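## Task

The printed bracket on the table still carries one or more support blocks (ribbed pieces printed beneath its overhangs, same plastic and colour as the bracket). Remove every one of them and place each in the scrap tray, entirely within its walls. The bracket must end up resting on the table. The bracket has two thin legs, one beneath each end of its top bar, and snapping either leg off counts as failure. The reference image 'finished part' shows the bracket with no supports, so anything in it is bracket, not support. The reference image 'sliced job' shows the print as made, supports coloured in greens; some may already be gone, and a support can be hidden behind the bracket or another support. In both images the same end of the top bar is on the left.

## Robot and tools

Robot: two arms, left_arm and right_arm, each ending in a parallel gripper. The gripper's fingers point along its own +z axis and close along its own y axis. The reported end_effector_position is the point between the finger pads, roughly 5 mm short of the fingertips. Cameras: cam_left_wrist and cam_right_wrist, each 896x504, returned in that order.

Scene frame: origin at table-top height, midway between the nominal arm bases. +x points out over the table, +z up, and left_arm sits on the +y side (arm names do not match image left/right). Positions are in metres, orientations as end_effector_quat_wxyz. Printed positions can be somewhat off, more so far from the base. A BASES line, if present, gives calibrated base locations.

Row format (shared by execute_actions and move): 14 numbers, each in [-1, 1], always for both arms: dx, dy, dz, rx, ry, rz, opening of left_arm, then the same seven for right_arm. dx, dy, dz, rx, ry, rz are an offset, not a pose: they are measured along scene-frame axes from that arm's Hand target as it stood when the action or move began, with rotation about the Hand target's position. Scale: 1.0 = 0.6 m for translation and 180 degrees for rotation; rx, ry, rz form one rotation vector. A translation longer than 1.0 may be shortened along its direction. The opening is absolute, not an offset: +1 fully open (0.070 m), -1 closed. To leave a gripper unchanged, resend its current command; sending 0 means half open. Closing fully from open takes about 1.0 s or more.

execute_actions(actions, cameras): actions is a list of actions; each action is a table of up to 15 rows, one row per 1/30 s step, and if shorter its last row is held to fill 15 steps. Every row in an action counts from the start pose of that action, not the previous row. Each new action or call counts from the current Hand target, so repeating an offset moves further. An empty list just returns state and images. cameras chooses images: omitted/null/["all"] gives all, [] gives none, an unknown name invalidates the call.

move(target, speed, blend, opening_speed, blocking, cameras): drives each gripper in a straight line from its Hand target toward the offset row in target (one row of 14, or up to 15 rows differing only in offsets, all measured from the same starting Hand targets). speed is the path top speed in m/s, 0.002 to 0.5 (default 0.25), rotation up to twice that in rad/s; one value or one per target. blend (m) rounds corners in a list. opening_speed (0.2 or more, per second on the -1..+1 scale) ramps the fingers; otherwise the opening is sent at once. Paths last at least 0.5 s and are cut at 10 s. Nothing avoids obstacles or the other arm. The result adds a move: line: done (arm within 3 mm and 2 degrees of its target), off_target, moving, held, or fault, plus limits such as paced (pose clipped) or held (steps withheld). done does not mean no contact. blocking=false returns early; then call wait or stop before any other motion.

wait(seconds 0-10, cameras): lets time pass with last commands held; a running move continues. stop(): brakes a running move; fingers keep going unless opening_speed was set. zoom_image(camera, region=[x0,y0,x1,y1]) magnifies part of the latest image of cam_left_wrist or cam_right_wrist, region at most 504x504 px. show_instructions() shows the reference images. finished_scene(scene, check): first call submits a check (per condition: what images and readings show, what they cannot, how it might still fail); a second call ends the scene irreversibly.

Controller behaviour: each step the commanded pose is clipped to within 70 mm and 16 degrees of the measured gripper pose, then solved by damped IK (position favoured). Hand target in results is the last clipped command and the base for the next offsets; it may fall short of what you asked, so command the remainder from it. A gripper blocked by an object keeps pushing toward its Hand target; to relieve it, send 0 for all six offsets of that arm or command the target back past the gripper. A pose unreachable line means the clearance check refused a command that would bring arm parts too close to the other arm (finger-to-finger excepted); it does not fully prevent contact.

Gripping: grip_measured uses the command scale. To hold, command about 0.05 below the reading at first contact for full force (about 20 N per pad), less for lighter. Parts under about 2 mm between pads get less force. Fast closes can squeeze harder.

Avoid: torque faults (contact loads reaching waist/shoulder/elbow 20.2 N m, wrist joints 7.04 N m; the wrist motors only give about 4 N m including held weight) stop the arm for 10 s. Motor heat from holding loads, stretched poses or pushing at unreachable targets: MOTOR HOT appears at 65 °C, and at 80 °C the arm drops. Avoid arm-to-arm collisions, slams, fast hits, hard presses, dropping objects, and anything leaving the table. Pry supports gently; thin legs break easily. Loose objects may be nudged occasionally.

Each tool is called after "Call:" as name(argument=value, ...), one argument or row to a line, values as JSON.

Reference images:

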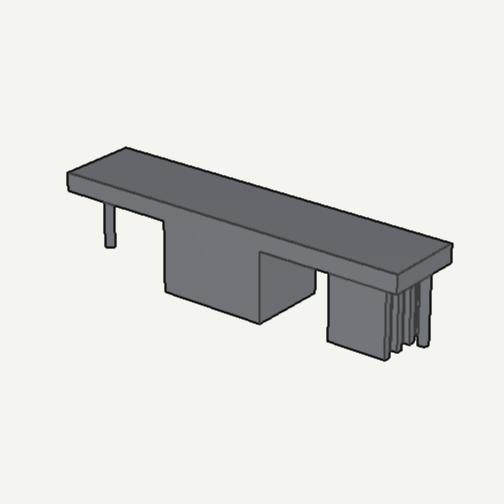

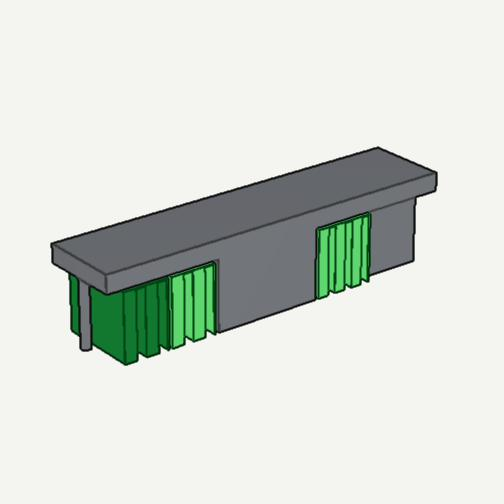

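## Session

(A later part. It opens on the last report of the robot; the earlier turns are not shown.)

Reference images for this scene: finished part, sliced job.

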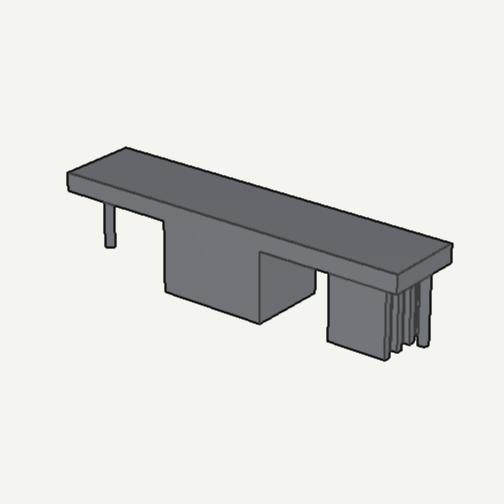

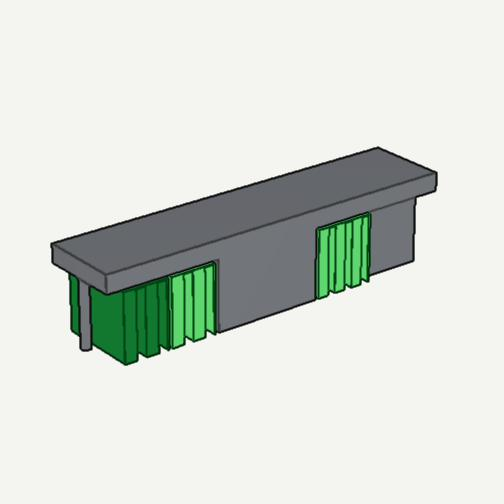

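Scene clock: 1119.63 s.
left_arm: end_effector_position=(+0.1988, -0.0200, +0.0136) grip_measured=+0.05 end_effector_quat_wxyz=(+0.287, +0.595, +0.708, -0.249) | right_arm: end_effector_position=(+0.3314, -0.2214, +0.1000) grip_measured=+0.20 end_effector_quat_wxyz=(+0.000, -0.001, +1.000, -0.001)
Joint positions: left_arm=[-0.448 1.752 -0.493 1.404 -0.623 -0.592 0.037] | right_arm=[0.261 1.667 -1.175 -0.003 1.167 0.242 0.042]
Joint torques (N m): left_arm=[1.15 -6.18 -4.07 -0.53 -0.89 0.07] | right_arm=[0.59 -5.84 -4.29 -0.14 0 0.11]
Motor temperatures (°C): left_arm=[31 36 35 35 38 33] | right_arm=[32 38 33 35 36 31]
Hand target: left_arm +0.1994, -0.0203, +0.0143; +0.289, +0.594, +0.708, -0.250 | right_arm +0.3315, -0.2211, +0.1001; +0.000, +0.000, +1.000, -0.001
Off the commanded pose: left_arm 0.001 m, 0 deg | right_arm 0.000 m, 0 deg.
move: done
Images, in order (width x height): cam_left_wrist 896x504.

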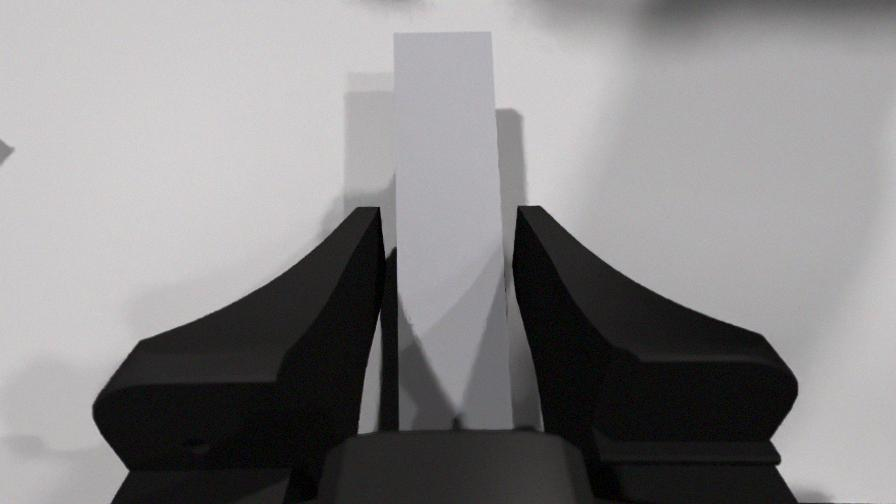

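Call:
move(
  target=[0,0,0,0,0,0,0.15,0,0,0,0,0,0,0.2],
  speed=0.05,
  cameras=[],
)

Call:
move(
  target=[-0.0205,0.1161,0.1183,0,0,0,0.15,0,0,0,0,0,0,0.2],
  speed=0.15,
  cameras=["cam_left_wrist"],
)

Scene clock: 1153.53 s.
left_arm: end_effector_position=(+0.1992, -0.0204, +0.0142) grip_measured=+0.15 end_effector_quat_wxyz=(+0.288, +0.594, +0.708, -0.250) | right_arm: end_effector_position=(+0.3314, -0.2214, +0.1000) grip_measured=+0.20 end_effector_quat_wxyz=(+0.000, -0.001, +1.000, -0.001)
Joint positions: left_arm=[-0.448 1.751 -0.494 1.403 -0.624 -0.592 0.04] | right_arm=[0.261 1.667 -1.175 -0.003 1.167 0.242 0.042]
Joint torques (N m): left_arm=[1.14 -6.17 -4.04 -0.53 -0.88 0.18] | right_arm=[0.58 -5.87 -4.27 -0.13 0 0.1]
Motor temperatures (°C): left_arm=[31 37 35 34 36 33] | right_arm=[32 38 33 35 36 31]
Hand target: left_arm +0.1994, -0.0203, +0.0143; +0.289, +0.594, +0.708, -0.250 | right_arm +0.3315, -0.2211, +0.1001; +0.000, +0.000, +1.000, -0.001
Off the commanded pose: left_arm 0.000 m, 0 deg | right_arm 0.000 m, 0 deg.
move: done
No camera images: "cameras" was empty.

Scene clock: 1154.63 s.
left_arm: end_effector_position=(+0.1869, +0.0497, +0.0837) grip_measured=+0.15 end_effector_quat_wxyz=(+0.365, +0.558, +0.705, -0.241) | right_arm: end_effector_position=(+0.3314, -0.2214, +0.1000) grip_measured=+0.20 end_effector_quat_wxyz=(+0.000, -0.001, +1.000, -0.001)
Joint positions: left_arm=[-0.057 1.347 -0.338 1.758 -0.838 -0.768 0.04] | right_arm=[0.261 1.667 -1.175 -0.003 1.167 0.242 0.042]
Joint torques (N m): left_arm=[-0.65 -1.37 -4.72 -0.59 -0.64 0.03] | right_arm=[0.58 -5.85 -4.28 -0.12 0 0.1]
Motor temperatures (°C): left_arm=[31 37 35 34 36 33] | right_arm=[32 38 33 35 36 31]
Hand target: left_arm +0.1870, +0.0500, +0.0841; +0.288, +0.592, +0.710, -0.249 | right_arm +0.3315, -0.2211, +0.1001; +0.000, +0.000, +1.000, -0.001
Off the commanded pose: left_arm 0.002 m, 10 deg | right_arm 0.000 m, 0 deg.
joint sent to its limit (left arm) — joint 4 (forearm roll), upper limit. The joint targets are off in orientation, not in position.
move: off_target (left_arm)
Images, in order (width x height): cam_left_wrist 896x504.

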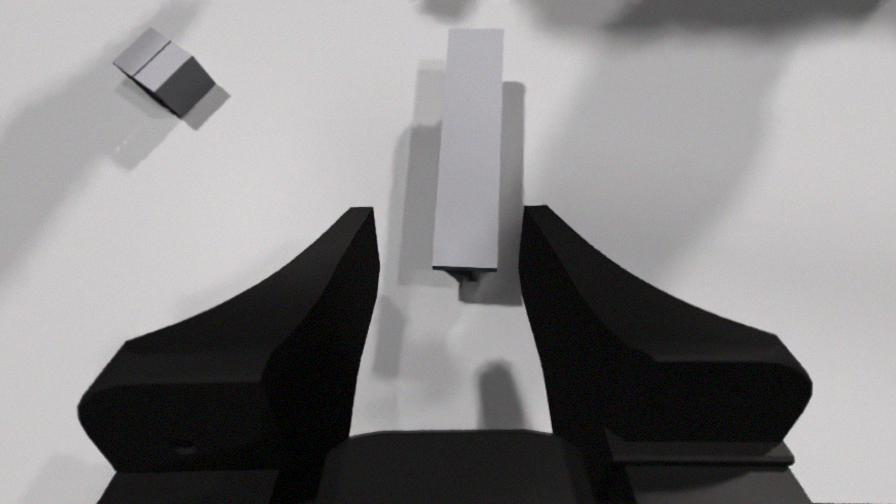

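Call:
move(
  target=[0.2383,0.1667,0.0598,-0.0616,-0.0654,0.3756,0.15,0,0,0,0,0,0,0.2],
  speed=0.15,
  cameras=["cam_left_wrist"],
)

Scene clock: 1170.70 s.
left_arm: end_effector_position=(+0.3284, +0.1499, +0.1170) grip_measured=+0.15 end_effector_quat_wxyz=(+0.489, +0.092, +0.866, -0.053) | right_arm: end_effector_position=(+0.3314, -0.2214, +0.1000) grip_measured=+0.20 end_effector_quat_wxyz=(+0.000, -0.001, +1.000, -0.001)
Joint positions: left_arm=[-0.214 1.356 -0.41 -0.02 -0.318 0.013 0.04] | right_arm=[0.261 1.667 -1.175 -0.003 1.167 0.242 0.042]
Joint torques (N m): left_arm=[-0.33 -2.13 -4.49 0.05 -1.15 0.06] | right_arm=[0.56 -5.88 -4.23 -0.07 -0.02 0.09]
Motor temperatures (°C): left_arm=[31 36 35 34 36 33] | right_arm=[32 38 33 35 36 31]
Hand target: left_arm +0.3282, +0.1497, +0.1168; +0.489, +0.093, +0.866, -0.053 | right_arm +0.3315, -0.2211, +0.1001; +0.000, +0.000, +1.000, -0.001
Off the commanded pose: left_arm 0.003 m, 1 deg | right_arm 0.000 m, 0 deg.
move: done
Images, in order (width x height): cam_left_wrist 896x504.

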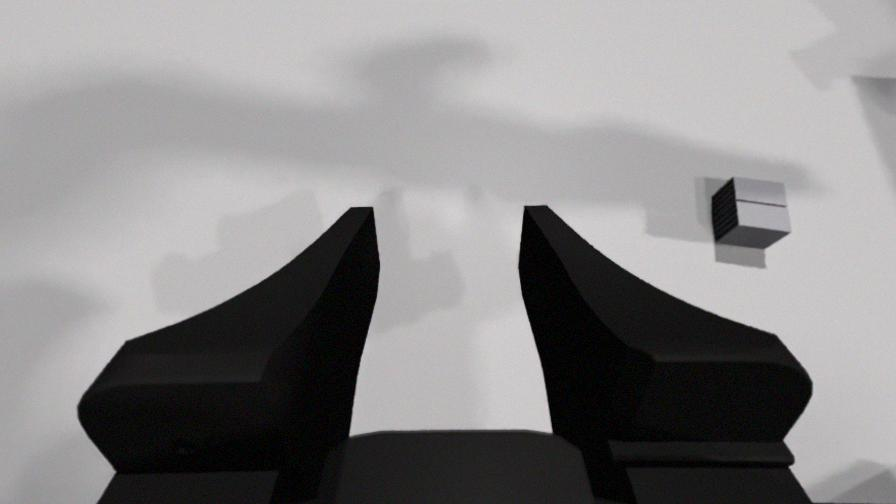

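Call:
move(
  target=[0,0,-0.045,0.0693,0.326,0,0.15,-0.2192,0.3402,-0.0168,0,0,0.55,0.2],
  speed=0.25,
  cameras=["cam_left_wrist","cam_right_wrist"],
)

Scene clock: 1188.97 s.
left_arm: end_effector_position=(+0.3282, +0.1525, +0.0920) grip_measured=+0.15 end_effector_quat_wxyz=(-0.010, +0.106, +0.994, -0.005) | right_arm: end_effector_position=(+0.1986, -0.0145, +0.0926) grip_measured=+0.20 end_effector_quat_wxyz=(-0.005, +0.761, -0.648, +0.000)
Joint positions: left_arm=[-0.195 1.832 -1.367 -0.013 1.211 0.014 0.04] | right_arm=[1.062 1.731 -1.228 -0.001 1.145 -0.686 0.042]
Joint torques (N m): left_arm=[1.14 -7.89 -4.64 0.01 -0.29 0.04] | right_arm=[-0.87 -6.94 -3.76 0.03 0.08 0.1]
Motor temperatures (°C): left_arm=[31 36 35 34 36 33] | right_arm=[32 38 33 35 36 31]
Hand target: left_arm +0.3279, +0.1528, +0.0919; -0.010, +0.106, +0.994, -0.005 | right_arm +0.1987, -0.0149, +0.0926; -0.005, +0.761, -0.649, +0.000
Off the commanded pose: left_arm 0.004 m, 0 deg | right_arm 0.004 m, 1 deg.
move: off_target (left_arm, right_arm)

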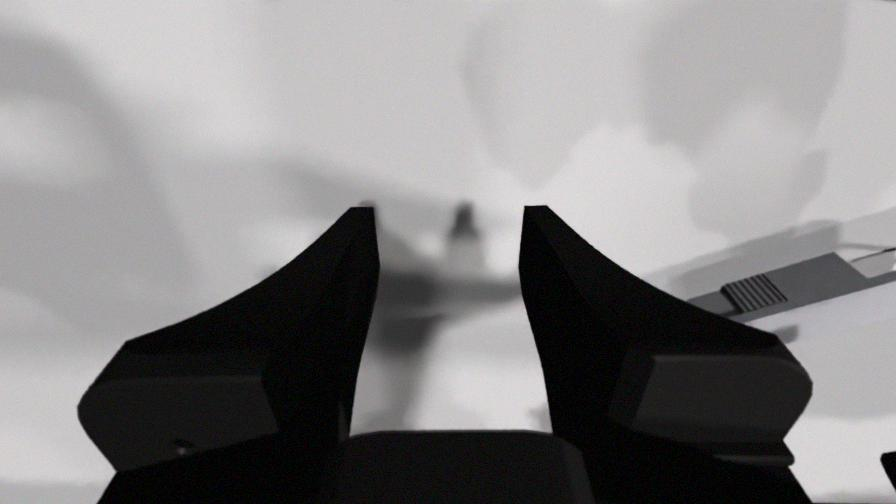

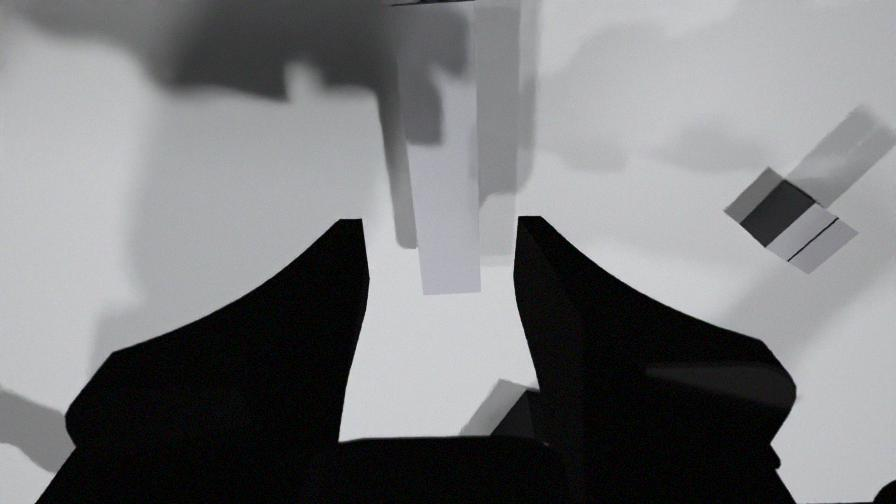

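Call:
move(
  target=[0,0,0,0,0,0,0.15,-0.0015,-0.0118,-0.071,0,0,0.015,0.2],
  speed=0.12,
  cameras=["cam_left_wrist","cam_right_wrist"],
)

Scene clock: 1216.27 s.
left_arm: end_effector_position=(+0.3280, +0.1526, +0.0920) grip_measured=+0.15 end_effector_quat_wxyz=(-0.010, +0.106, +0.994, -0.005) | right_arm: end_effector_position=(+0.1972, -0.0222, +0.0491) grip_measured=+0.20 end_effector_quat_wxyz=(-0.003, +0.777, -0.630, -0.001)
Joint positions: left_arm=[-0.195 1.831 -1.366 -0.013 1.211 0.014 0.04] | right_arm=[1.053 1.771 -1.094 0 0.974 -0.743 0.042]
Joint torques (N m): left_arm=[1.04 -8.54 -4.67 -0.01 -0.3 0.07] | right_arm=[-0.69 -7.22 -3.77 0.2 0.04 0.06]
Motor temperatures (°C): left_arm=[31 38 35 34 35 33] | right_arm=[32 39 32 35 36 31]
Hand target: left_arm +0.3279, +0.1528, +0.0919; -0.010, +0.106, +0.994, -0.005 | right_arm +0.1974, -0.0217, +0.0498; -0.004, +0.776, -0.630, -0.001
Off the commanded pose: left_arm 0.000 m, 0 deg | right_arm 0.001 m, 0 deg.
move: done

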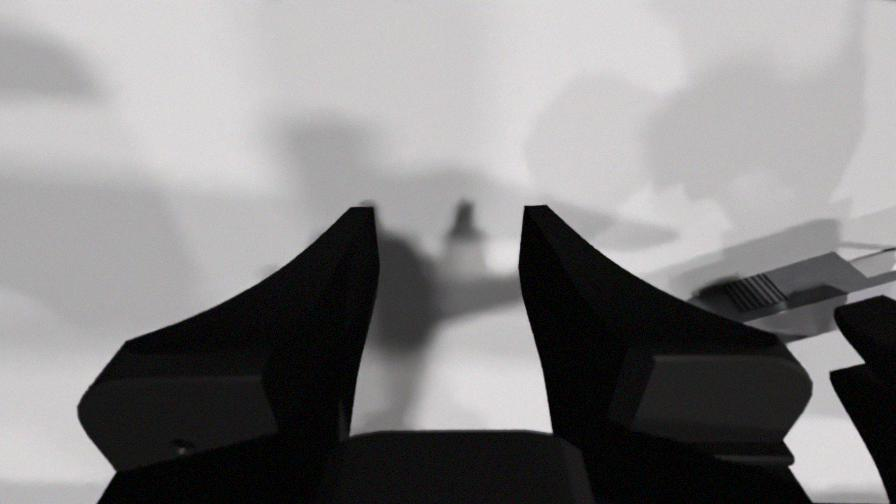

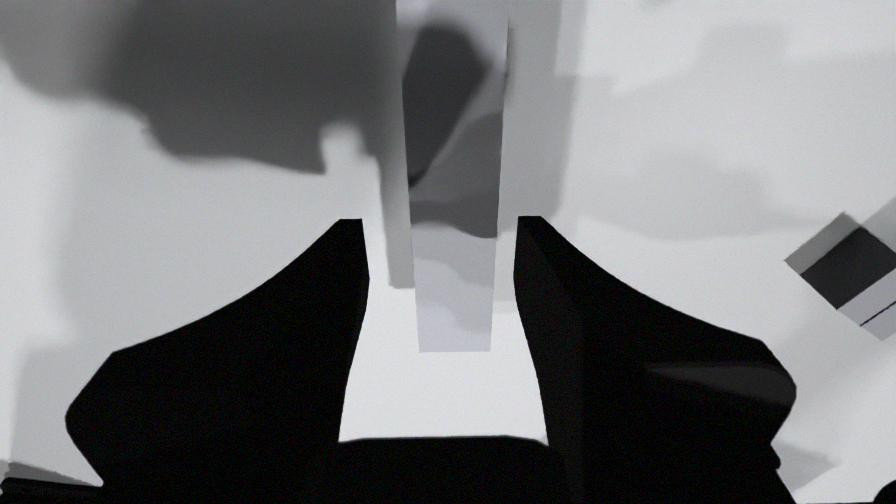

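Call:
move(
  target=[0,0,0,0,0,0,0.15,0.0005,0,-0.0565,0,0,0,0.2],
  speed=0.1,
  cameras=["cam_right_wrist"],
)

Call:
move(
  target=[0,0,0,0,0,0,0.15,0,0,0,0,0,0,-0.36],
  speed=0.1,
  opening_speed=0.6,
  cameras=["cam_right_wrist"],
)

Scene clock: 1225.77 s.
left_arm: end_effector_position=(+0.3280, +0.1526, +0.0920) grip_measured=+0.15 end_effector_quat_wxyz=(-0.010, +0.106, +0.994, -0.005) | right_arm: end_effector_position=(+0.1972, -0.0217, +0.0151) grip_measured=+0.20 end_effector_quat_wxyz=(-0.004, +0.776, -0.630, -0.001)
Joint positions: left_arm=[-0.195 1.831 -1.366 -0.013 1.211 0.014 0.04] | right_arm=[1.053 1.837 -1.032 0.002 0.845 -0.744 0.042]
Joint torques (N m): left_arm=[0.87 -8.53 -4.68 -0.04 -0.29 0.13] | right_arm=[0.67 -7.95 -3.54 0.2 0.08 -0.09]
Motor temperatures (°C): left_arm=[31 39 35 34 35 33] | right_arm=[32 39 32 35 36 31]
Hand target: left_arm +0.3279, +0.1528, +0.0919; -0.010, +0.106, +0.994, -0.005 | right_arm +0.1973, -0.0214, +0.0157; -0.004, +0.777, -0.630, -0.001
Off the commanded pose: left_arm 0.000 m, 0 deg | right_arm 0.001 m, 0 deg.
move: done
Images, in order (width x height): cam_right_wrist 896x504.

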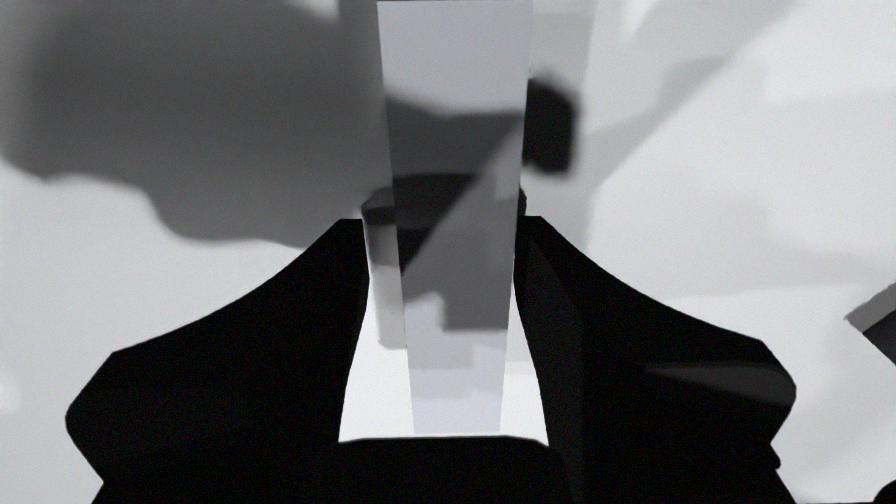

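Scene clock: 1226.90 s.
left_arm: end_effector_position=(+0.3280, +0.1526, +0.0920) grip_measured=+0.15 end_effector_quat_wxyz=(-0.010, +0.106, +0.994, -0.005) | right_arm: end_effector_position=(+0.1974, -0.0213, +0.0156) grip_measured=-0.25 end_effector_quat_wxyz=(-0.005, +0.776, -0.630, -0.001)
Joint positions: left_arm=[-0.195 1.831 -1.366 -0.013 1.211 0.014 0.04] | right_arm=[1.053 1.836 -1.033 0.002 0.845 -0.744 0.026]
Joint torques (N m): left_arm=[0.84 -8.53 -4.69 -0.05 -0.28 0.14] | right_arm=[0.59 -8.59 -3.93 0.15 0.07 -0.07]
Motor temperatures (°C): left_arm=[31 39 35 34 35 33] | right_arm=[32 39 32 35 36 31]
Hand target: left_arm +0.3279, +0.1528, +0.0919; -0.010, +0.106, +0.994, -0.005 | right_arm +0.1973, -0.0214, +0.0157; -0.004, +0.777, -0.630, -0.001
Off the commanded pose: left_arm 0.000 m, 0 deg | right_arm 0.000 m, 0 deg.
move: done
Images, in order (width x height): cam_right_wrist 896x504.

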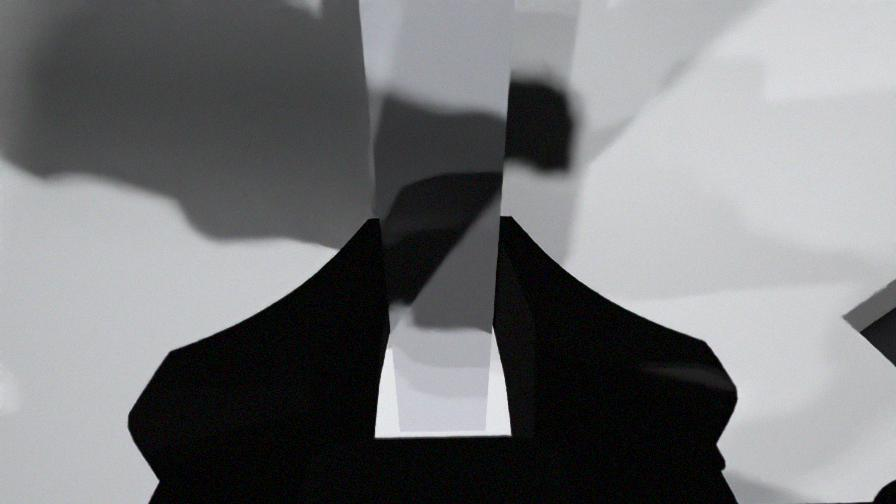

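Call:
zoom_image(
  camera="cam_right_wrist",
  region=[320, 0, 570, 250],
)

Call:
zoom_image(
  camera="cam_right_wrist",
  region=[340, 240, 540, 440],
)

Scaled by 2.016 from the camera's 896x504 image, which has a finer 1280x720 frame.

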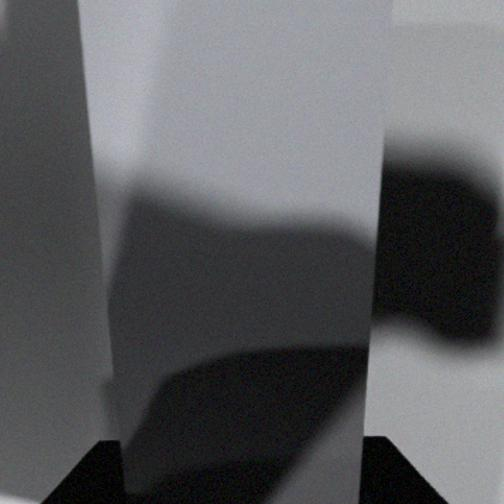

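Scaled by 2.520 from the camera's 896x504 image, which has a finer 1280x720 frame.

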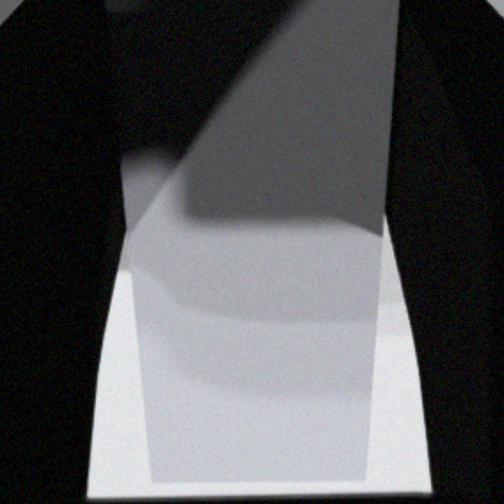

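Call:
move(
  target=[-0.0333,0.1333,0,0,0,0,0.15,0,0,0.0208,0,0,0,-0.36],
  speed=0.12,
  cameras=["cam_right_wrist"],
)

Call:
move(
  target=[0,0,0,0,0,0,0.15,0.1212,0.0357,0,0,0,-0.3439,-0.36],
  speed=0.15,
  cameras=["cam_left_wrist","cam_right_wrist"],
)

Scene clock: 1251.50 s.
left_arm: end_effector_position=(+0.3056, +0.2321, +0.0906) grip_measured=+0.15 end_effector_quat_wxyz=(-0.012, +0.106, +0.994, -0.007) | right_arm: end_effector_position=(+0.1972, -0.0216, +0.0281) grip_measured=-0.25 end_effector_quat_wxyz=(-0.004, +0.777, -0.630, -0.001)
Joint positions: left_arm=[0.038 1.738 -1.228 -0.011 1.174 0.246 0.04] | right_arm=[1.053 1.811 -1.055 0.002 0.894 -0.744 0.026]
Joint torques (N m): left_arm=[-0.61 -7.05 -5.49 -0.29 -0.29 0.03] | right_arm=[-0.39 -8.1 -3.68 -0.13 -0.05 0.12]
Motor temperatures (°C): left_arm=[31 40 35 34 35 33] | right_arm=[32 40 32 35 36 31]
Hand target: left_arm +0.3059, +0.2318, +0.0907; -0.011, +0.106, +0.994, -0.007 | right_arm +0.1975, -0.0215, +0.0282; -0.004, +0.777, -0.630, -0.001
Off the commanded pose: left_arm 0.003 m, 0 deg | right_arm 0.000 m, 0 deg.
move: done
Images, in order (width x height): cam_right_wrist 896x504.

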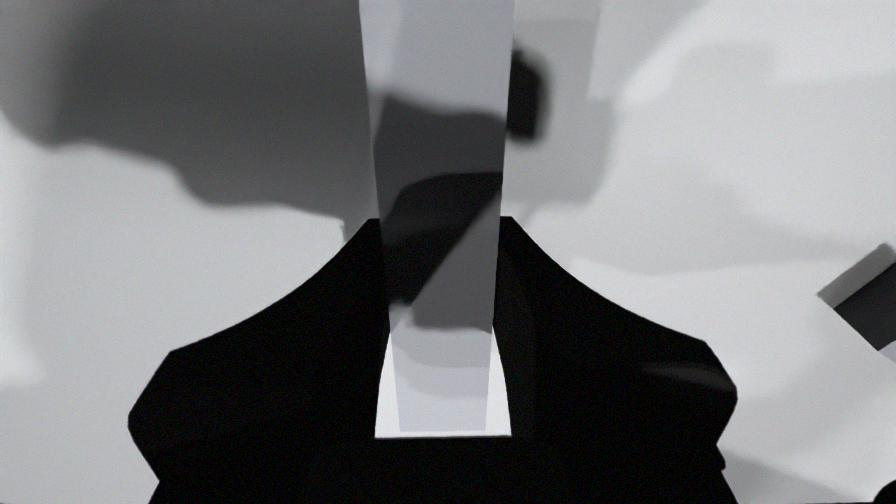

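Scene clock: 1255.40 s.
left_arm: end_effector_position=(+0.3056, +0.2319, +0.0906) grip_measured=+0.15 end_effector_quat_wxyz=(-0.012, +0.106, +0.994, -0.007) | right_arm: end_effector_position=(+0.2704, -0.0003, +0.0276) grip_measured=-0.25 end_effector_quat_wxyz=(+0.005, -0.341, +0.940, -0.002)
Joint positions: left_arm=[0.037 1.738 -1.228 -0.011 1.174 0.246 0.04] | right_arm=[0.919 1.993 -1.342 -0.009 1.001 0.211 0.026]
Joint torques (N m): left_arm=[-0.62 -5.39 -5.87 -0.28 -0.27 0.03] | right_arm=[-0.6 -8.48 -3.72 -0.16 0.05 0.02]
Motor temperatures (°C): left_arm=[31 39 35 34 35 33] | right_arm=[32 40 32 35 36 31]
Hand target: left_arm +0.3059, +0.2318, +0.0907; -0.011, +0.106, +0.994, -0.007 | right_arm +0.2703, -0.0006, +0.0275; +0.004, -0.341, +0.940, -0.002
Off the commanded pose: left_arm 0.000 m, 0 deg | right_arm 0.001 m, 0 deg.
move: done

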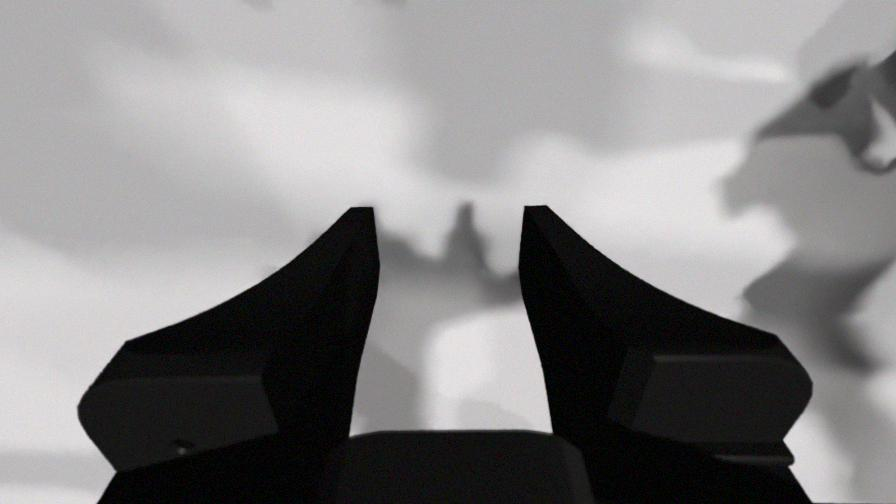

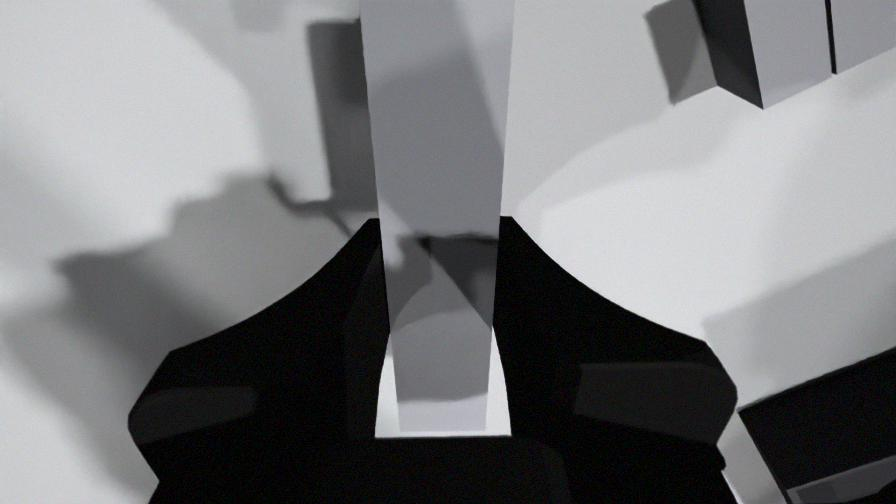

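Call:
move(
  target=[0,0,0,0,0,0,0.15,0,0,-0.0168,0,0,0,-0.36],
  speed=0.06,
  cameras=[],
)

Call:
move(
  target=[0,0,0,0,0,0,0.15,0,0,-0.0018,0,0,0,-0.36],
  speed=0.02,
  cameras=[],
)

Call:
move(
  target=[0,0,0,0,0,0,0.15,0,0,-0.0015,0,0,0,-0.36],
  speed=0.02,
  cameras=[],
)

Scene clock: 1260.97 s.
left_arm: end_effector_position=(+0.3056, +0.2319, +0.0906) grip_measured=+0.15 end_effector_quat_wxyz=(-0.012, +0.106, +0.994, -0.007) | right_arm: end_effector_position=(+0.2703, -0.0004, +0.0175) grip_measured=-0.25 end_effector_quat_wxyz=(+0.004, -0.341, +0.940, -0.002)
Joint positions: left_arm=[0.037 1.738 -1.228 -0.011 1.174 0.246 0.04] | right_arm=[0.919 2.01 -1.324 -0.009 0.967 0.211 0.026]
Joint torques (N m): left_arm=[-0.63 -5.39 -5.85 -0.26 -0.24 0.03] | right_arm=[0.64 -8.31 -3.01 0.13 -0.05 -0.01]
Motor temperatures (°C): left_arm=[31 39 35 34 35 33] | right_arm=[32 40 32 35 36 31]
Hand target: left_arm +0.3059, +0.2318, +0.0907; -0.011, +0.106, +0.994, -0.007 | right_arm +0.2702, -0.0005, +0.0174; +0.004, -0.342, +0.940, -0.002
Off the commanded pose: left_arm 0.000 m, 0 deg | right_arm 0.000 m, 0 deg.
move: done
No camera images: "cameras" was empty.

Scene clock: 1261.67 s.
left_arm: end_effector_position=(+0.3056, +0.2319, +0.0906) grip_measured=+0.15 end_effector_quat_wxyz=(-0.012, +0.106, +0.994, -0.007) | right_arm: end_effector_position=(+0.2704, -0.0003, +0.0166) grip_measured=-0.25 end_effector_quat_wxyz=(+0.005, -0.341, +0.940, -0.002)
Joint positions: left_arm=[0.037 1.738 -1.228 -0.011 1.174 0.246 0.04] | right_arm=[0.919 2.011 -1.323 -0.009 0.964 0.211 0.026]
Joint torques (N m): left_arm=[-0.62 -5.38 -5.86 -0.25 -0.23 0.03] | right_arm=[0.66 -8.19 -2.58 0.12 -0.18 0.08]
Motor temperatures (°C): left_arm=[31 39 35 34 35 33] | right_arm=[32 40 32 35 36 31]
Hand target: left_arm +0.3059, +0.2318, +0.0907; -0.011, +0.106, +0.994, -0.007 | right_arm +0.2702, -0.0005, +0.0163; +0.004, -0.342, +0.940, -0.002
Off the commanded pose: left_arm 0.000 m, 0 deg | right_arm 0.000 m, 0 deg.
move: done
No camera images: "cameras" was empty.

Scene clock: 1262.37 s.
left_arm: end_effector_position=(+0.3056, +0.2319, +0.0906) grip_measured=+0.15 end_effector_quat_wxyz=(-0.012, +0.106, +0.994, -0.007) | right_arm: end_effector_position=(+0.2703, -0.0004, +0.0158) grip_measured=-0.25 end_effector_quat_wxyz=(+0.005, -0.341, +0.940, -0.002)
Joint positions: left_arm=[0.037 1.738 -1.228 -0.011 1.174 0.246 0.04] | right_arm=[0.919 2.012 -1.322 -0.009 0.961 0.211 0.026]
Joint torques (N m): left_arm=[-0.61 -5.4 -5.85 -0.25 -0.23 0.04] | right_arm=[0.68 -7.18 -2.12 0.12 -0.16 0.13]
Motor temperatures (°C): left_arm=[31 39 35 34 35 33] | right_arm=[32 40 32 35 36 31]
Hand target: left_arm +0.3059, +0.2318, +0.0907; -0.011, +0.106, +0.994, -0.007 | right_arm +0.2702, -0.0005, +0.0154; +0.004, -0.342, +0.940, -0.002
Off the commanded pose: left_arm 0.000 m, 0 deg | right_arm 0.000 m, 0 deg.
move: done
No camera images: "cameras" was empty.

Call:
move(
  target=[0,0,0,0,0,0,0.15,0,0,0,0,0,0,0.15],
  speed=0.05,
  opening_speed=0.8,
  cameras=["cam_right_wrist"],
)

Scene clock: 1294.20 s.
left_arm: end_effector_position=(+0.3056, +0.2319, +0.0906) grip_measured=+0.15 end_effector_quat_wxyz=(-0.012, +0.106, +0.994, -0.007) | right_arm: end_effector_position=(+0.2699, -0.0009, +0.0146) grip_measured=+0.15 end_effector_quat_wxyz=(+0.003, -0.341, +0.940, -0.003)
Joint positions: left_arm=[0.037 1.738 -1.228 -0.011 1.174 0.246 0.04] | right_arm=[0.919 2.015 -1.321 -0.009 0.961 0.211 0.04]
Joint torques (N m): left_arm=[-0.61 -5.41 -5.81 -0.21 -0.15 0.04] | right_arm=[0.54 -10.13 -3.91 0.08 -0.2 0.12]
Motor temperatures (°C): left_arm=[31 38 36 34 35 33] | right_arm=[32 38 31 35 36 31]
Hand target: left_arm +0.3059, +0.2318, +0.0907; -0.011, +0.106, +0.994, -0.007 | right_arm +0.2702, -0.0005, +0.0154; +0.004, -0.342, +0.940, -0.002
Off the commanded pose: left_arm 0.000 m, 0 deg | right_arm 0.001 m, 0 deg.
move: done
Images, in order (width x height): cam_right_wrist 896x504.

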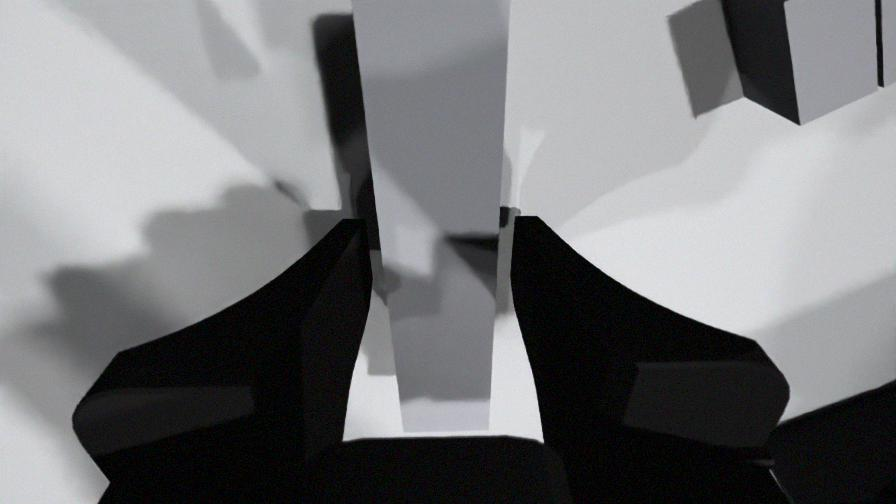

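Call:
move(
  target=[
    [0,0,0,0,0,0,0.15,0,0,0.06,0,0,0,0.15],
    [0,0,0,0,0,0,0.15,0,0,0.0827,0,0,0.0708,0.15],
  ],
  speed=0.15,
  blend=0.01,
  cameras=["cam_right_wrist"],
)

Scene clock: 1303.10 s.
left_arm: end_effector_position=(+0.3056, +0.2319, +0.0906) grip_measured=+0.15 end_effector_quat_wxyz=(-0.012, +0.106, +0.994, -0.007) | right_arm: end_effector_position=(+0.2705, -0.0008, +0.0653) grip_measured=+0.15 end_effector_quat_wxyz=(+0.005, -0.444, +0.896, -0.002)
Joint positions: left_arm=[0.037 1.738 -1.228 -0.011 1.174 0.246 0.04] | right_arm=[0.918 1.938 -1.416 -0.008 1.129 -0.015 0.04]
Joint torques (N m): left_arm=[-0.62 -5.43 -5.81 -0.19 -0.12 0.04] | right_arm=[-0.8 -9.41 -3.97 0.13 -0.02 0.17]
Motor temperatures (°C): left_arm=[31 37 36 34 35 33] | right_arm=[32 39 32 35 36 31]
Hand target: left_arm +0.3059, +0.2318, +0.0907; -0.011, +0.106, +0.994, -0.007 | right_arm +0.2706, -0.0009, +0.0652; +0.005, -0.443, +0.896, -0.002
Off the commanded pose: left_arm 0.000 m, 0 deg | right_arm 0.000 m, 0 deg.
move: done
Images, in order (width x height): cam_right_wrist 896x504.

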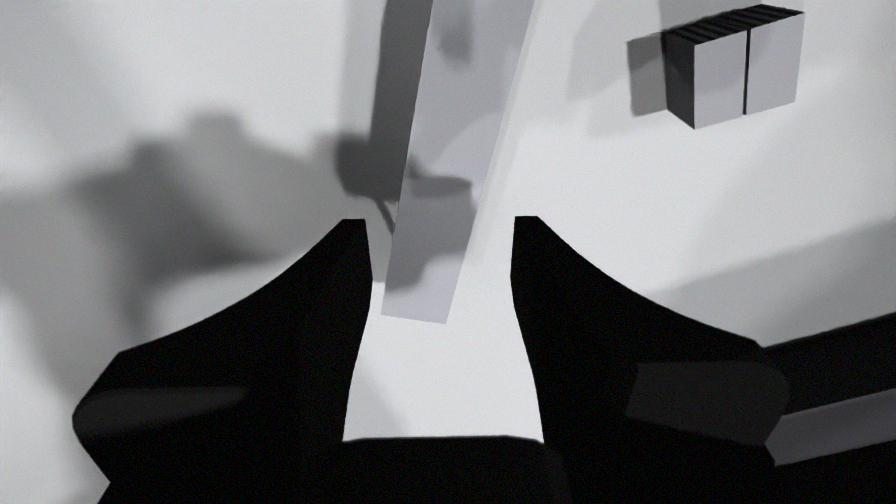

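Call:
move(
  target=[0,0,0,0,0,0,0.15,-0.0557,-0.058,0.0747,0.2871,-0.2191,0,0.15],
  speed=0.2,
  cameras=["cam_right_wrist"],
)

Scene clock: 1314.33 s.
left_arm: end_effector_position=(+0.3056, +0.2319, +0.0906) grip_measured=+0.15 end_effector_quat_wxyz=(-0.012, +0.106, +0.994, -0.007) | right_arm: end_effector_position=(+0.2355, -0.0335, +0.1115) grip_measured=+0.15 end_effector_quat_wxyz=(+0.482, -0.372, +0.754, +0.245)
Joint positions: left_arm=[0.037 1.738 -1.228 -0.011 1.174 0.246 0.04] | right_arm=[0.919 1.359 -0.243 -0.04 -0.602 0.034 0.04]
Joint torques (N m): left_arm=[-0.6 -5.43 -5.78 -0.17 -0.14 0.04] | right_arm=[-0.85 -2.48 -2.96 -0.19 -0.6 0.12]
Motor temperatures (°C): left_arm=[31 37 36 34 34 33] | right_arm=[32 39 32 35 36 31]
Hand target: left_arm +0.3059, +0.2318, +0.0907; -0.011, +0.106, +0.994, -0.007 | right_arm +0.2356, -0.0335, +0.1111; +0.482, -0.372, +0.755, +0.244
Off the commanded pose: left_arm 0.000 m, 0 deg | right_arm 0.003 m, 1 deg.
move: done
Images, in order (width x height): cam_right_wrist 896x504.

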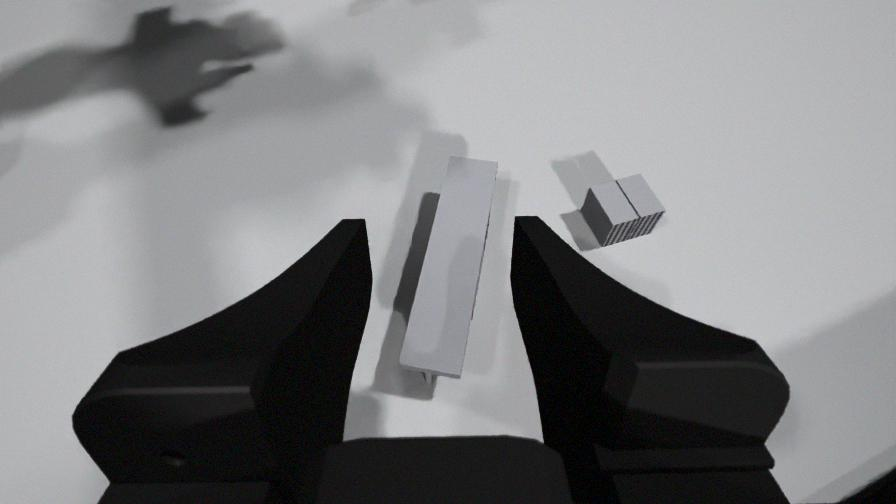

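Call:
zoom_image(
  camera="cam_right_wrist",
  region=[370, 130, 690, 410],
)

Scaled by 1.575 from the camera's 896x504 image, which has a finer 1280x720 frame.

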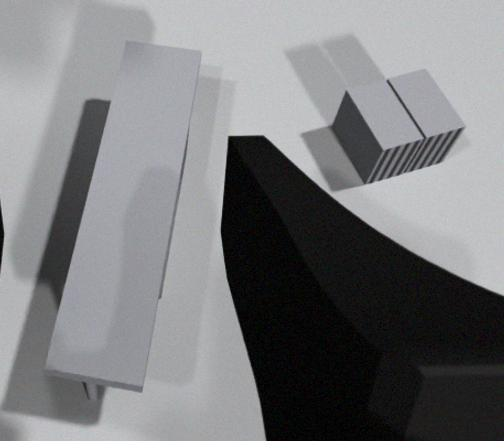

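Call:
move(
  target=[0,0,0,0,0,0,0.15,0.0022,0.0083,-0.0883,-0.0843,0.0761,-0.0705,0.15],
  speed=0.12,
  cameras=["cam_right_wrist"],
)

Scene clock: 1334.80 s.
left_arm: end_effector_position=(+0.3056, +0.2319, +0.0906) grip_measured=+0.15 end_effector_quat_wxyz=(-0.012, +0.106, +0.994, -0.007) | right_arm: end_effector_position=(+0.2369, -0.0277, +0.0582) grip_measured=+0.15 end_effector_quat_wxyz=(+0.361, -0.314, +0.868, +0.132)
Joint positions: left_arm=[0.037 1.738 -1.228 -0.011 1.174 0.246 0.04] | right_arm=[1.135 1.511 -0.465 1.159 -0.321 -0.831 0.04]
Joint torques (N m): left_arm=[-0.6 -5.44 -5.78 -0.15 -0.14 0.04] | right_arm=[0.61 -4.19 -3.68 -0.2 -0.35 0.05]
Motor temperatures (°C): left_arm=[31 37 36 34 34 33] | right_arm=[32 38 32 35 37 31]
Hand target: left_arm +0.3059, +0.2318, +0.0907; -0.011, +0.106, +0.994, -0.007 | right_arm +0.2369, -0.0277, +0.0583; +0.361, -0.314, +0.868, +0.132
Off the commanded pose: left_arm 0.000 m, 0 deg | right_arm 0.001 m, 0 deg.
move: done
Images, in order (width x height): cam_right_wrist 896x504.

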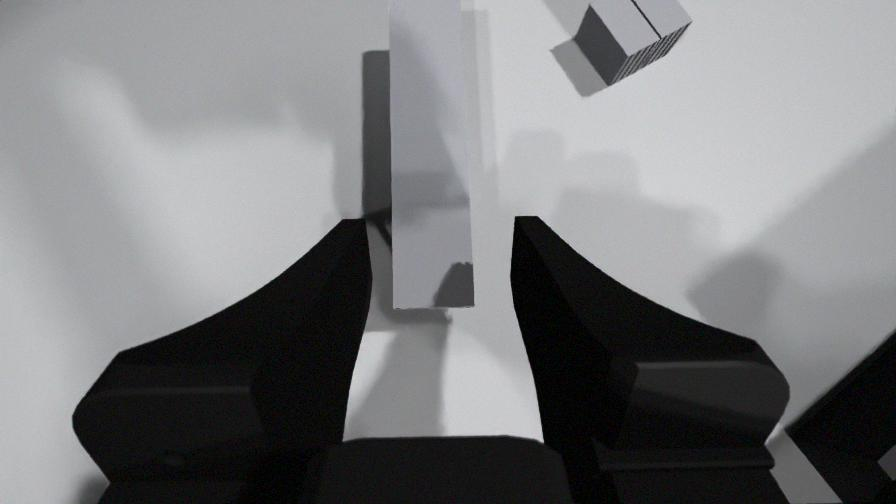

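Call:
move(
  target=[
    [0,0,0,0,0,0,0.15,-0.0042,0.005,0,0,0,0.0094,0.15],
    [0,0,0,0,0,0,0.15,0.0487,0.0518,-0.0693,0,0,0.0094,0.15],
  ],
  speed=0.08,
  cameras=["cam_right_wrist"],
)

Scene clock: 1371.90 s.
left_arm: end_effector_position=(+0.3056, +0.2319, +0.0906) grip_measured=+0.15 end_effector_quat_wxyz=(-0.012, +0.106, +0.994, -0.007) | right_arm: end_effector_position=(+0.2662, +0.0029, +0.0152) grip_measured=+0.15 end_effector_quat_wxyz=(+0.358, -0.327, +0.864, +0.137)
Joint positions: left_arm=[0.037 1.738 -1.228 -0.011 1.174 0.246 0.04] | right_arm=[1.057 1.788 -0.561 0.602 -0.394 -0.337 0.04]
Joint torques (N m): left_arm=[-0.6 -5.44 -5.76 -0.13 -0.15 0.05] | right_arm=[-0.55 -7.15 -2.09 0.02 -0.59 -0.07]
Motor temperatures (°C): left_arm=[31 37 36 34 34 33] | right_arm=[32 37 32 35 37 31]
Hand target: left_arm +0.3059, +0.2318, +0.0907; -0.011, +0.106, +0.994, -0.007 | right_arm +0.2663, +0.0026, +0.0155; +0.358, -0.327, +0.864, +0.137
Off the commanded pose: left_arm 0.000 m, 0 deg | right_arm 0.002 m, 0 deg.
move: done
Images, in order (width x height): cam_right_wrist 896x504.

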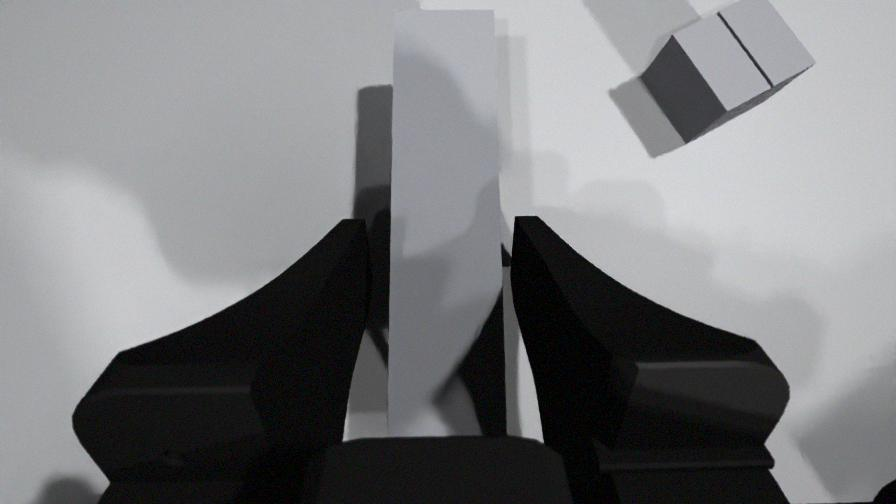

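Call:
move(
  target=[0,0,0,0,0,0,0.15,-0.0058,-0.0049,0.0003,0,0,0,0.15],
  speed=0.05,
  cameras=[],
)

Call:
move(
  target=[0,0,0,0,0,0,0.15,0,0,0,0,0,0,-0.42],
  speed=0.05,
  opening_speed=0.6,
  cameras=["cam_right_wrist"],
)

Scene clock: 1391.23 s.
left_arm: end_effector_position=(+0.3056, +0.2319, +0.0906) grip_measured=+0.15 end_effector_quat_wxyz=(-0.012, +0.106, +0.994, -0.007) | right_arm: end_effector_position=(+0.2626, -0.0004, +0.0155) grip_measured=+0.15 end_effector_quat_wxyz=(+0.358, -0.327, +0.864, +0.137)
Joint positions: left_arm=[0.037 1.738 -1.228 -0.011 1.174 0.246 0.04] | right_arm=[1.064 1.776 -0.543 0.605 -0.401 -0.334 0.04]
Joint torques (N m): left_arm=[-0.6 -5.44 -5.75 -0.12 -0.16 0.05] | right_arm=[0.56 -7.14 -1.95 -0.01 -0.67 0.11]
Motor temperatures (°C): left_arm=[31 37 36 34 34 33] | right_arm=[32 38 32 35 37 31]
Hand target: left_arm +0.3059, +0.2318, +0.0907; -0.011, +0.106, +0.994, -0.007 | right_arm +0.2628, -0.0003, +0.0157; +0.358, -0.327, +0.864, +0.137
Off the commanded pose: left_arm 0.000 m, 0 deg | right_arm 0.000 m, 0 deg.
move: done
No camera images: "cameras" was empty.

Scene clock: 1392.40 s.
left_arm: end_effector_position=(+0.3056, +0.2319, +0.0906) grip_measured=+0.15 end_effector_quat_wxyz=(-0.012, +0.106, +0.994, -0.007) | right_arm: end_effector_position=(+0.2626, -0.0004, +0.0155) grip_measured=-0.25 end_effector_quat_wxyz=(+0.358, -0.327, +0.864, +0.137)
Joint positions: left_arm=[0.037 1.738 -1.228 -0.011 1.174 0.246 0.04] | right_arm=[1.064 1.776 -0.543 0.605 -0.401 -0.334 0.026]
Joint torques (N m): left_arm=[-0.6 -5.45 -5.75 -0.11 -0.16 0.05] | right_arm=[0.35 -6.78 -2.75 -0.12 -0.64 0.12]
Motor temperatures (°C): left_arm=[31 37 36 34 34 33] | right_arm=[32 38 32 35 37 31]
Hand target: left_arm +0.3059, +0.2318, +0.0907; -0.011, +0.106, +0.994, -0.007 | right_arm +0.2628, -0.0003, +0.0157; +0.358, -0.327, +0.864, +0.137
Off the commanded pose: left_arm 0.000 m, 0 deg | right_arm 0.000 m, 0 deg.
move: done
Images, in order (width x height): cam_right_wrist 896x504.

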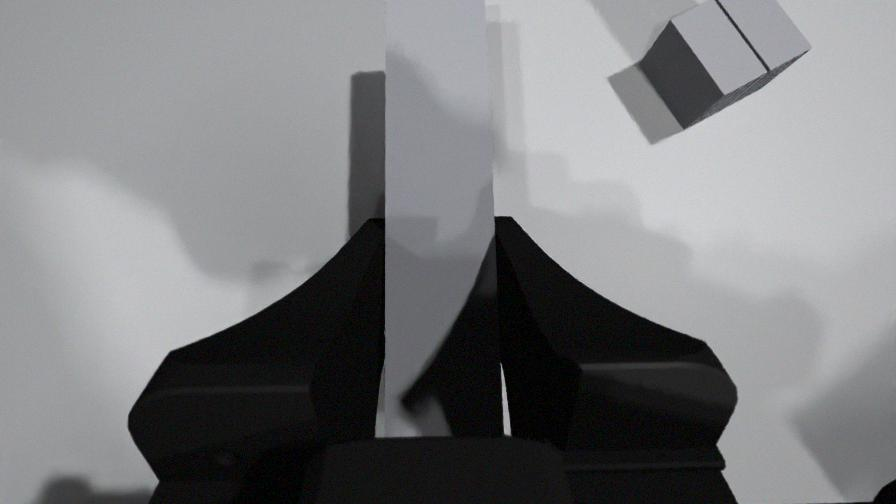

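Call:
move(
  target=[0.0405,-0.2932,-0.0512,-0.0600,-0.0226,0.2980,0.2,0,0,0,0,0,0,-0.42],
  speed=0.18,
  cameras=["cam_left_wrist","cam_right_wrist"],
)

Scene clock: 1447.00 s.
left_arm: end_effector_position=(+0.3346, +0.0563, +0.0614) grip_measured=+0.20 end_effector_quat_wxyz=(+0.041, -0.351, +0.930, -0.096) | right_arm: end_effector_position=(+0.2626, -0.0004, +0.0155) grip_measured=-0.25 end_effector_quat_wxyz=(+0.358, -0.327, +0.864, +0.137)
Joint positions: left_arm=[-0.4 1.845 -1.236 -0.106 0.858 -1.068 0.042] | right_arm=[1.064 1.776 -0.543 0.605 -0.401 -0.334 0.026]
Joint torques (N m): left_arm=[0.74 -6.77 -5.69 -0.06 -0.3 0.17] | right_arm=[-0.82 -5.38 -3.26 -0.32 -0.45 0.08]
Motor temperatures (°C): left_arm=[31 37 36 34 34 33] | right_arm=[32 37 32 35 37 31]
Hand target: left_arm +0.3346, +0.0565, +0.0613; +0.041, -0.351, +0.930, -0.096 | right_arm +0.2628, -0.0003, +0.0157; +0.358, -0.327, +0.864, +0.137
Off the commanded pose: left_arm 0.005 m, 1 deg | right_arm 0.000 m, 0 deg.
move: off_target (left_arm)

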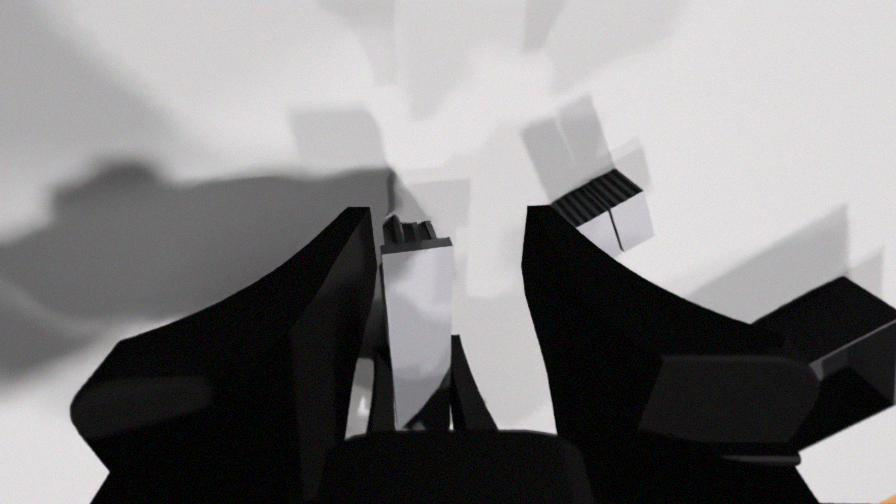

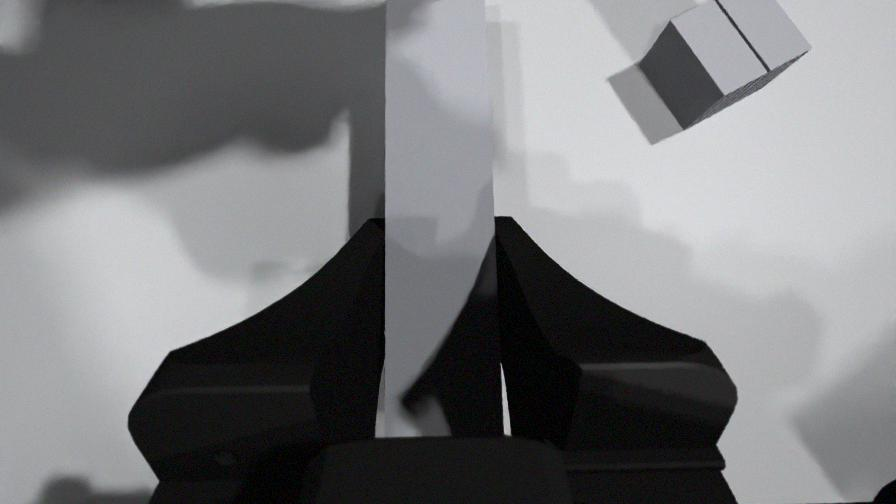

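Call:
zoom_image(
  camera="cam_left_wrist",
  region=[340, 190, 560, 440],
)

Scaled by 2.016 from the camera's 896x504 image, which has a finer 1280x720 frame.

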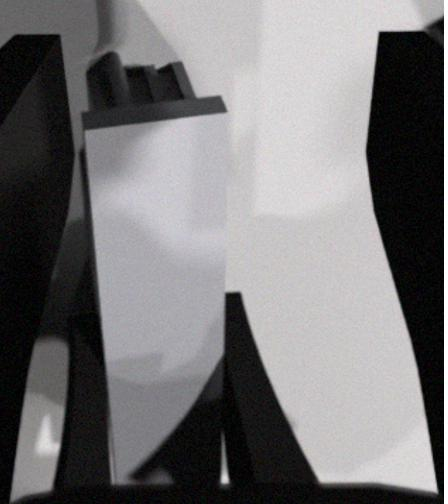

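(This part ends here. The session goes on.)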